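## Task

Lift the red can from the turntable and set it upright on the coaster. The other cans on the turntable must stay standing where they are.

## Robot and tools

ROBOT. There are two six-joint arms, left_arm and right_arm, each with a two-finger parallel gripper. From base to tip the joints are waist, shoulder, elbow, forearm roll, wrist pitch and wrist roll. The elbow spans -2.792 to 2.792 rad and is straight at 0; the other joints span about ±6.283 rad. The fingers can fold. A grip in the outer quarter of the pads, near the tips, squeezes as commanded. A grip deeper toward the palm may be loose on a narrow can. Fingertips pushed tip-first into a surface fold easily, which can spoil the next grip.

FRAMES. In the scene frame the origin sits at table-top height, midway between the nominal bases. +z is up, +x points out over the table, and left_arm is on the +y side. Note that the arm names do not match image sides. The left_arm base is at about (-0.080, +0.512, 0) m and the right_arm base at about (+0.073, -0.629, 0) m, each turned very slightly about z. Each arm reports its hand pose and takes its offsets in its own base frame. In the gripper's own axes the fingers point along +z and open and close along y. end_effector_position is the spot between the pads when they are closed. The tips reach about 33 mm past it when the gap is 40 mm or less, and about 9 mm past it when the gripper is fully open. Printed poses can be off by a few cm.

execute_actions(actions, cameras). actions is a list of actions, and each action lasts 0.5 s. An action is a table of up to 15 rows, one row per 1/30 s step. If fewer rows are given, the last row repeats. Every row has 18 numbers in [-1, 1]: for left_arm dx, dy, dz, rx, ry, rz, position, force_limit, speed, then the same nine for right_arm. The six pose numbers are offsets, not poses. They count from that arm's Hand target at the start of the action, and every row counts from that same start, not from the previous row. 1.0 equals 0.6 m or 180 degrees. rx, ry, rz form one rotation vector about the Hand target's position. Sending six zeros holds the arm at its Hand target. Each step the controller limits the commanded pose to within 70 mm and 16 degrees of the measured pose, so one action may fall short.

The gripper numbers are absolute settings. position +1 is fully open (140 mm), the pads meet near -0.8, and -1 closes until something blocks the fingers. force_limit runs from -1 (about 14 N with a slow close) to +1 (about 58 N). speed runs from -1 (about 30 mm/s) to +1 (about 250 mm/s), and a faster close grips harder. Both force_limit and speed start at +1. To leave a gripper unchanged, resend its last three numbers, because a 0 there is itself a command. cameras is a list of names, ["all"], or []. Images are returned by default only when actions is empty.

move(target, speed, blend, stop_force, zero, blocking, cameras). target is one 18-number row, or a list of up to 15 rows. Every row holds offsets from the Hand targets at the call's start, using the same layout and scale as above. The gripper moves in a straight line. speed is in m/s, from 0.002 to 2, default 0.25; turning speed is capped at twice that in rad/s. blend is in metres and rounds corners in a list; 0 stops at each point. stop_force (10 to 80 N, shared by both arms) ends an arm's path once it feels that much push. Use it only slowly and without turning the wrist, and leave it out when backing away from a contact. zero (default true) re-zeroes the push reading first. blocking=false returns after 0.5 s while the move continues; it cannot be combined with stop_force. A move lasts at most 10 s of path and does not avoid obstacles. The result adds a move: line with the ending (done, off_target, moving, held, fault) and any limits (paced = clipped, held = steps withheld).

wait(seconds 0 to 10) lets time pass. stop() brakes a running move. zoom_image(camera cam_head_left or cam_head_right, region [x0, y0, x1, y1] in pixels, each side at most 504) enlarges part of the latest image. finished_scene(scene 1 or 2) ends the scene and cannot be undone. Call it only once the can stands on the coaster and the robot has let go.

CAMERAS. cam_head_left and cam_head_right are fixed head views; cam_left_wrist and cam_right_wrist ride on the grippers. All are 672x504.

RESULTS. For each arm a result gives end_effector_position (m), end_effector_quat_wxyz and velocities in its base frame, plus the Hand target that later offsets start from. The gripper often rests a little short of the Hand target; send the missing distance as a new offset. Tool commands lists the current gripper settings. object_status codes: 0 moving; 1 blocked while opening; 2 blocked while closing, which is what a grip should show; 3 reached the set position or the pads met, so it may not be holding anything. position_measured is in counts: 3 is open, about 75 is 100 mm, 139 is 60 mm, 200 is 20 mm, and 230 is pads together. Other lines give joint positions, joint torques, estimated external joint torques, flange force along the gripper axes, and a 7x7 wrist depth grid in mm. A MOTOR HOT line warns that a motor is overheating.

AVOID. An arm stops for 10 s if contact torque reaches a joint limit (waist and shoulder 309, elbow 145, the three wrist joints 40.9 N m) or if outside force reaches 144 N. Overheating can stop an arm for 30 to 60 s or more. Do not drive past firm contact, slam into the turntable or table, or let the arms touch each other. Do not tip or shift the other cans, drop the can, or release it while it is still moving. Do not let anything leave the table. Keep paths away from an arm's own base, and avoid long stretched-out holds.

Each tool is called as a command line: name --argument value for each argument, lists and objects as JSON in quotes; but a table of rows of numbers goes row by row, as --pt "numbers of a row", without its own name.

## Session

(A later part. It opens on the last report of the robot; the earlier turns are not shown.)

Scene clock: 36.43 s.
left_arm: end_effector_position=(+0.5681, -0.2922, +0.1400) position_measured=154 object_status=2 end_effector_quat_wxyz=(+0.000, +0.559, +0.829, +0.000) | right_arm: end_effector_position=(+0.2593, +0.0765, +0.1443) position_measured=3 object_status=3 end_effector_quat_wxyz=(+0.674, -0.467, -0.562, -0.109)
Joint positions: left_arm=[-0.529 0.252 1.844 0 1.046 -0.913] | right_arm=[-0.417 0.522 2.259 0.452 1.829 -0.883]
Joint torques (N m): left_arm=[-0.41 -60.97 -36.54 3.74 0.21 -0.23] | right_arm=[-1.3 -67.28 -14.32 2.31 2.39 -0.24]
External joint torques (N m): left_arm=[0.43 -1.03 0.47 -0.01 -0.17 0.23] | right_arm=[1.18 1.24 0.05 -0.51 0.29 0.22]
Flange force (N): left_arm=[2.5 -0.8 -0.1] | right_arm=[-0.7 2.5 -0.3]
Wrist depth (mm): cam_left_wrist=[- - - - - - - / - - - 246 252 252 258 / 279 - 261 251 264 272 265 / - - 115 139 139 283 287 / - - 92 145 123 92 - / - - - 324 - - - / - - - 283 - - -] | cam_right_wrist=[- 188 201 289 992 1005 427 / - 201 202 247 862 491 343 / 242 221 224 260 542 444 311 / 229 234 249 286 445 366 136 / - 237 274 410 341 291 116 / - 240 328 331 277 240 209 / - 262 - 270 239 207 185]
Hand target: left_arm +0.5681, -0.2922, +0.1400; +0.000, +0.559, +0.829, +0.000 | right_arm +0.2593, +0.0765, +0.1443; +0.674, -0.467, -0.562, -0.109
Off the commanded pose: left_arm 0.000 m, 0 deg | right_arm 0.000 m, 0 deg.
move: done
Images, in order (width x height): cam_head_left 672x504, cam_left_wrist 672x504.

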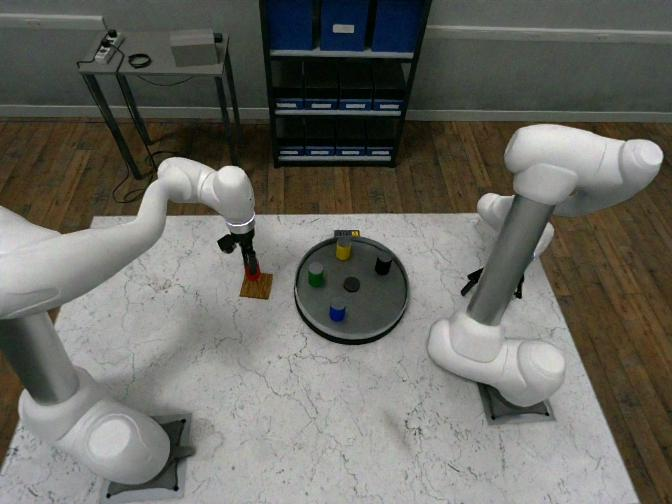

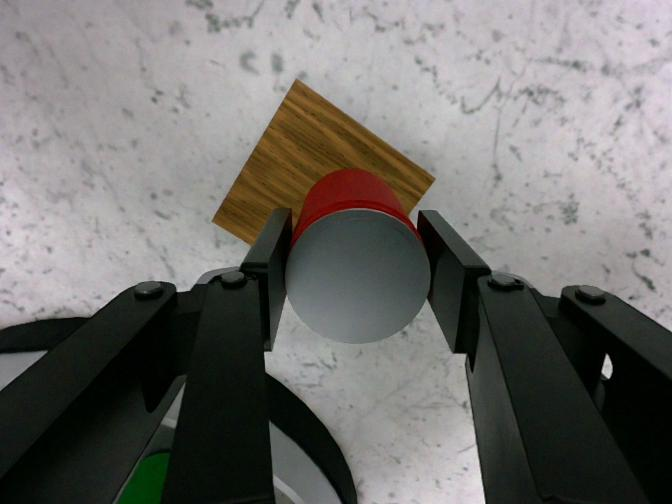

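move --target '[-0.0275,-0.0112,-0.058,0,0,0,-1,0,-0.7,0,0,0,0,0,0,1,1,1]' --speed 0.12 --cameras '["cam_left_wrist"]'

move --target '[0,0,-0.055,0,0,0,-1,0,-0.7,0,0,0,0,0,0,1,1,1]' --speed 0.015 --stop_force 12 --cameras '["cam_left_wrist","cam_head_left"]'

Scene clock: 37.83 s.
left_arm: end_effector_position=(+0.5516, -0.2989, +0.1052) position_measured=154 object_status=2 end_effector_quat_wxyz=(+0.000, +0.559, +0.829, +0.000) | right_arm: end_effector_position=(+0.2593, +0.0765, +0.1443) position_measured=3 object_status=3 end_effector_quat_wxyz=(+0.674, -0.467, -0.562, -0.109)
Joint positions: left_arm=[-0.551 0.267 1.898 0 0.978 -0.936] | right_arm=[-0.417 0.522 2.259 0.452 1.829 -0.883]
Joint torques (N m): left_arm=[-0.55 -61.29 -35.31 3.56 0.18 -0.23] | right_arm=[-1.05 -68.04 -14.14 2.31 2.36 -0.11]
External joint torques (N m): left_arm=[0.38 -0.38 0.65 0.02 -0.15 0.23] | right_arm=[1.05 1.84 -0.08 -0.51 0.33 0.09]
Flange force (N): left_arm=[2.0 -0.4 0.5] | right_arm=[-1.8 3.1 -1.0]
Wrist depth (mm): cam_left_wrist=[- - 211 213 - 210 - / - 216 222 212 - - - / - 239 231 218 224 - - / - - 133 140 138 - - / - - 92 145 124 92 - / - - - - - - - / - - - 259 - - -] | cam_right_wrist=[- 188 201 232 1060 996 341 / 2925 202 203 247 1191 443 345 / 2818 223 223 259 495 420 309 / 229 236 247 284 422 387 136 / - 238 270 - 330 293 116 / - 249 325 315 279 241 209 / 236 256 294 267 235 208 185]
Hand target: left_arm +0.5516, -0.2989, +0.1052; +0.000, +0.559, +0.829, +0.000 | right_arm +0.2593, +0.0765, +0.1443; +0.674, -0.467, -0.562, -0.109
Off the commanded pose: left_arm 0.000 m, 0 deg | right_arm 0.000 m, 0 deg.
move: done
Images, in order (width x height): cam_left_wrist 672x504.

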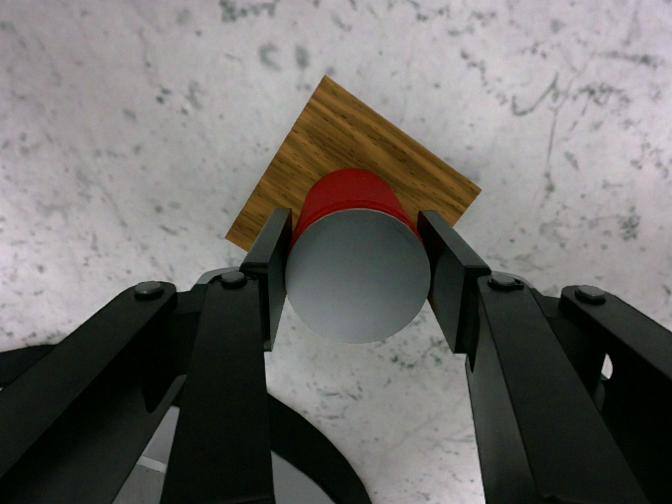

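Scene clock: 38.90 s.
left_arm: end_effector_position=(+0.5517, -0.2989, +0.0983) position_measured=154 object_status=2 end_effector_quat_wxyz=(+0.000, +0.559, +0.829, +0.000) | right_arm: end_effector_position=(+0.2593, +0.0765, +0.1443) position_measured=3 object_status=3 end_effector_quat_wxyz=(+0.674, -0.467, -0.562, -0.109)
Joint positions: left_arm=[-0.551 0.274 1.904 0 0.965 -0.936] | right_arm=[-0.417 0.522 2.259 0.452 1.829 -0.883]
Joint torques (N m): left_arm=[-2.54 -46.42 -25.21 2.71 -0.81 -0.24] | right_arm=[-1.02 -67.84 -14.1 2.33 2.41 -0.04]
External joint torques (N m): left_arm=[2.49 -15.28 -8.91 0.82 0.84 0.24] | right_arm=[0.89 1.7 -0.12 -0.54 0.28 0.01]
Flange force (N): left_arm=[5.6 1.0 -24.0] | right_arm=[-1.9 2.7 -1.0]
Wrist depth (mm): cam_left_wrist=[- 207 197 - 202 204 207 / - - - 208 215 - 215 / - - 216 212 219 - - / - 242 114 139 137 - - / - - 92 145 124 92 - / - - - 278 - - - / - - - 279 - - -] | cam_right_wrist=[- 188 201 237 1022 1009 390 / - 202 202 247 1036 465 341 / - 223 224 260 - 419 305 / - 232 249 285 416 364 129 / - 239 270 408 364 288 116 / - 249 325 330 278 239 210 / - 259 293 269 235 209 184]
Hand target: left_arm +0.5517, -0.2989, +0.0983; +0.000, +0.559, +0.829, +0.000 (not the last commanded pose) | right_arm +0.2593, +0.0765, +0.1443; +0.674, -0.467, -0.562, -0.109
Off the commanded pose: left_arm 0.026 m, 0 deg | right_arm 0.000 m, 0 deg.
move: contact (left_arm)
Images, in order (width x height): cam_head_left 672x504, cam_left_wrist 672x504.

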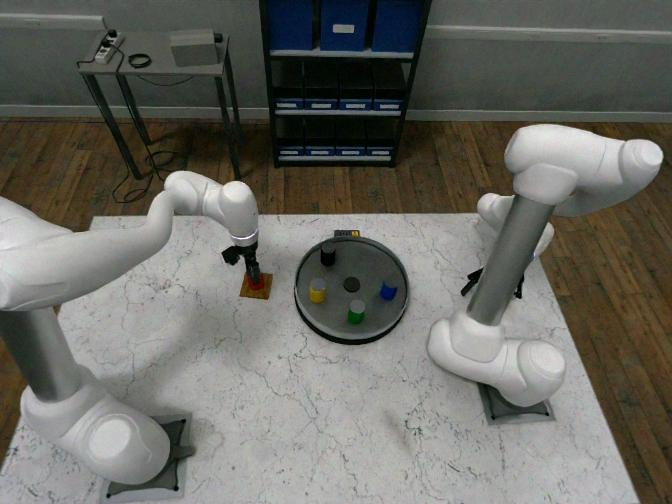

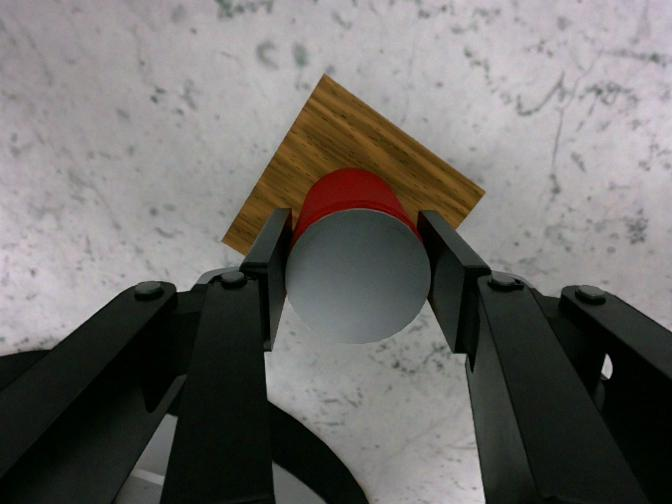

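move --target '[0,0,0.001,0,0,0,-1,0,-0.7,0,0,0,0,0,0,1,1,1]' --speed 0.01

move --target '[0,0,0,0,0,0,0.4,0,-0.8,0,0,0,0,0,0,1,1,1]' --speed 0.05 --cameras '["cam_left_wrist"]'

Scene clock: 39.93 s.
left_arm: end_effector_position=(+0.5516, -0.2989, +0.0988) position_measured=154 object_status=2 end_effector_quat_wxyz=(+0.000, +0.559, +0.829, +0.000) | right_arm: end_effector_position=(+0.2593, +0.0765, +0.1443) position_measured=3 object_status=3 end_effector_quat_wxyz=(+0.674, -0.467, -0.562, -0.109)
Joint positions: left_arm=[-0.551 0.273 1.903 0 0.966 -0.936] | right_arm=[-0.417 0.522 2.259 0.452 1.829 -0.883]
Joint torques (N m): left_arm=[-0.46 -61.19 -34.59 3.53 0.21 -0.24] | right_arm=[-1.41 -68.27 -14.17 2.33 2.35 -0.15]
External joint torques (N m): left_arm=[0.59 -1.37 0.04 0.04 -0.19 0.24] | right_arm=[1.36 2.17 -0.11 -0.52 0.34 0.13]
Flange force (N): left_arm=[2.4 -0.3 -1.0] | right_arm=[-1.9 4.0 -0.9]
Wrist depth (mm): cam_left_wrist=[- 205 - 200 204 - - / 214 - - 208 - - - / - 223 218 212 217 - - / - - 127 139 138 - 241 / - - 108 145 124 92 83 / - - - - - - - / - - - 284 - - -] | cam_right_wrist=[- 189 202 246 1065 996 311 / - 201 201 248 326 460 322 / 255 223 225 257 330 - 304 / 231 235 247 295 - - 129 / - 151 272 416 344 297 116 / - 247 324 333 277 237 211 / 237 254 292 261 234 210 186]
Hand target: left_arm +0.5517, -0.2989, +0.0989; +0.000, +0.559, +0.829, +0.000 | right_arm +0.2593, +0.0765, +0.1443; +0.674, -0.467, -0.562, -0.109
Off the commanded pose: left_arm 0.000 m, 0 deg | right_arm 0.000 m, 0 deg.
move: done

Scene clock: 41.13 s.
left_arm: end_effector_position=(+0.5517, -0.2989, +0.0989) position_measured=78 object_status=0 end_effector_quat_wxyz=(+0.000, +0.559, +0.829, +0.000) | right_arm: end_effector_position=(+0.2593, +0.0765, +0.1443) position_measured=3 object_status=3 end_effector_quat_wxyz=(+0.674, -0.467, -0.562, -0.109)
Joint positions: left_arm=[-0.551 0.273 1.903 0 0.966 -0.936] | right_arm=[-0.417 0.522 2.259 0.452 1.829 -0.883]
Joint torques (N m): left_arm=[-0.28 -60.63 -34.02 3.56 0.18 -0.24] | right_arm=[-1.05 -68.09 -14.47 2.4 2.22 -0.13]
External joint torques (N m): left_arm=[0.29 -1.06 -0.14 -0.02 -0.15 0.24] | right_arm=[0.94 1.93 0.23 -0.6 0.47 0.11]
Flange force (N): left_arm=[1.5 -0.1 -0.9] | right_arm=[-2.0 2.6 -0.8]
Wrist depth (mm): cam_left_wrist=[- - - - 206 205 207 / - 216 216 207 - 217 - / - - 214 212 217 233 228 / - 109 226 138 141 131 - / - 102 - 145 263 112 - / - - 260 - 275 - - / - - 227 - 302 - -] | cam_right_wrist=[- 188 202 234 1032 975 363 / - 201 202 247 318 459 344 / 272 223 224 258 - - 304 / 229 235 248 284 - 356 136 / - 238 269 419 328 288 116 / - 249 343 329 275 238 210 / 236 263 284 270 233 209 185]
Hand target: left_arm +0.5517, -0.2989, +0.0989; +0.000, +0.559, +0.829, +0.000 | right_arm +0.2593, +0.0765, +0.1443; +0.674, -0.467, -0.562, -0.109
Off the commanded pose: left_arm 0.000 m, 0 deg | right_arm 0.000 m, 0 deg.
move: done
Images, in order (width x height): cam_left_wrist 672x504.

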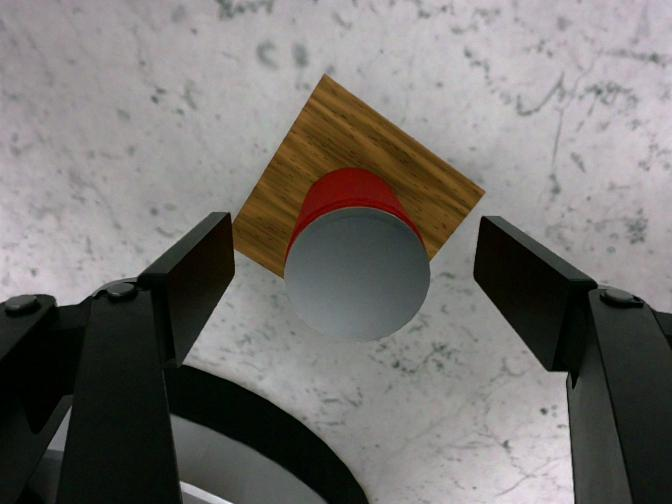

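move --target '[0,0,0.22,0,0,0,0.4,0,-0.8,0,0,0,0,0,0,1,1,1]' --speed 0.25 --cameras '["cam_left_wrist","cam_head_left"]'

Scene clock: 42.40 s.
left_arm: end_effector_position=(+0.5517, -0.2989, +0.2308) position_measured=78 object_status=3 end_effector_quat_wxyz=(+0.000, +0.559, +0.829, +0.000) | right_arm: end_effector_position=(+0.2593, +0.0765, +0.1443) position_measured=3 object_status=3 end_effector_quat_wxyz=(+0.674, -0.467, -0.562, -0.109)
Joint positions: left_arm=[-0.551 0.17 1.767 0 1.205 -0.936] | right_arm=[-0.417 0.522 2.259 0.452 1.829 -0.883]
Joint torques (N m): left_arm=[-0.6 -55.06 -38.62 4.02 0.16 -0.25] | right_arm=[-0.85 -67.64 -14.28 2.25 2.42 -0.05]
External joint torques (N m): left_arm=[0.83 -1.39 -0.38 0.03 -0.13 0.25] | right_arm=[0.85 1.44 0.03 -0.44 0.27 0.02]
Flange force (N): left_arm=[2.2 0.5 -1.1] | right_arm=[-1.5 2.3 -0.6]
Wrist depth (mm): cam_left_wrist=[318 - - 321 324 - - / 344 - - 331 342 - - / 342 - - 338 354 - - / 383 - - - - 131 - / - 102 351 - - 112 - / - - 374 378 - - - / - - 397 393 - - -] | cam_right_wrist=[196 188 203 233 947 992 396 / 2751 201 203 248 917 488 344 / 255 223 224 260 298 526 301 / 229 235 247 284 422 346 135 / - 238 275 - 337 304 116 / - 248 323 326 277 238 203 / 236 250 - 268 235 208 185]
Hand target: left_arm +0.5517, -0.2989, +0.2309; +0.000, +0.559, +0.829, +0.000 | right_arm +0.2593, +0.0765, +0.1443; +0.674, -0.467, -0.562, -0.109
Off the commanded pose: left_arm 0.000 m, 0 deg | right_arm 0.000 m, 0 deg.
move: done
Images, in order (width x height): cam_head_left 672x504, cam_left_wrist 672x504.

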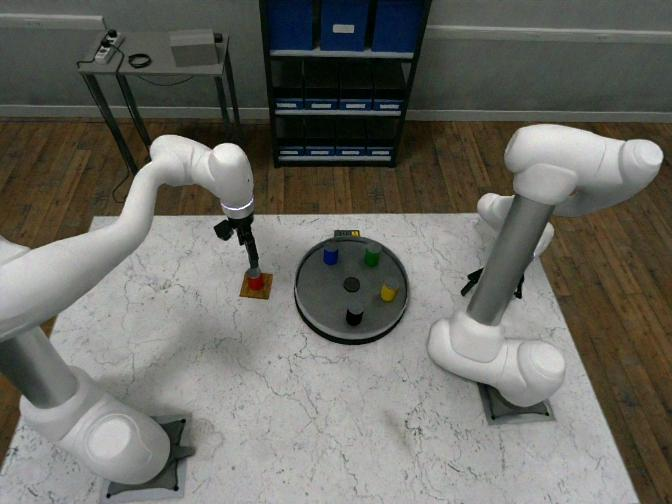

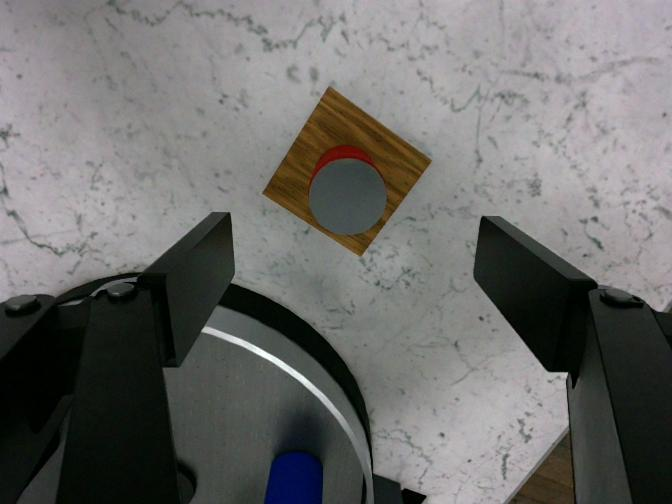

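Done; the red can stands centred on the coaster.

finished_scene --scene 1

The scene is finished: the task was done.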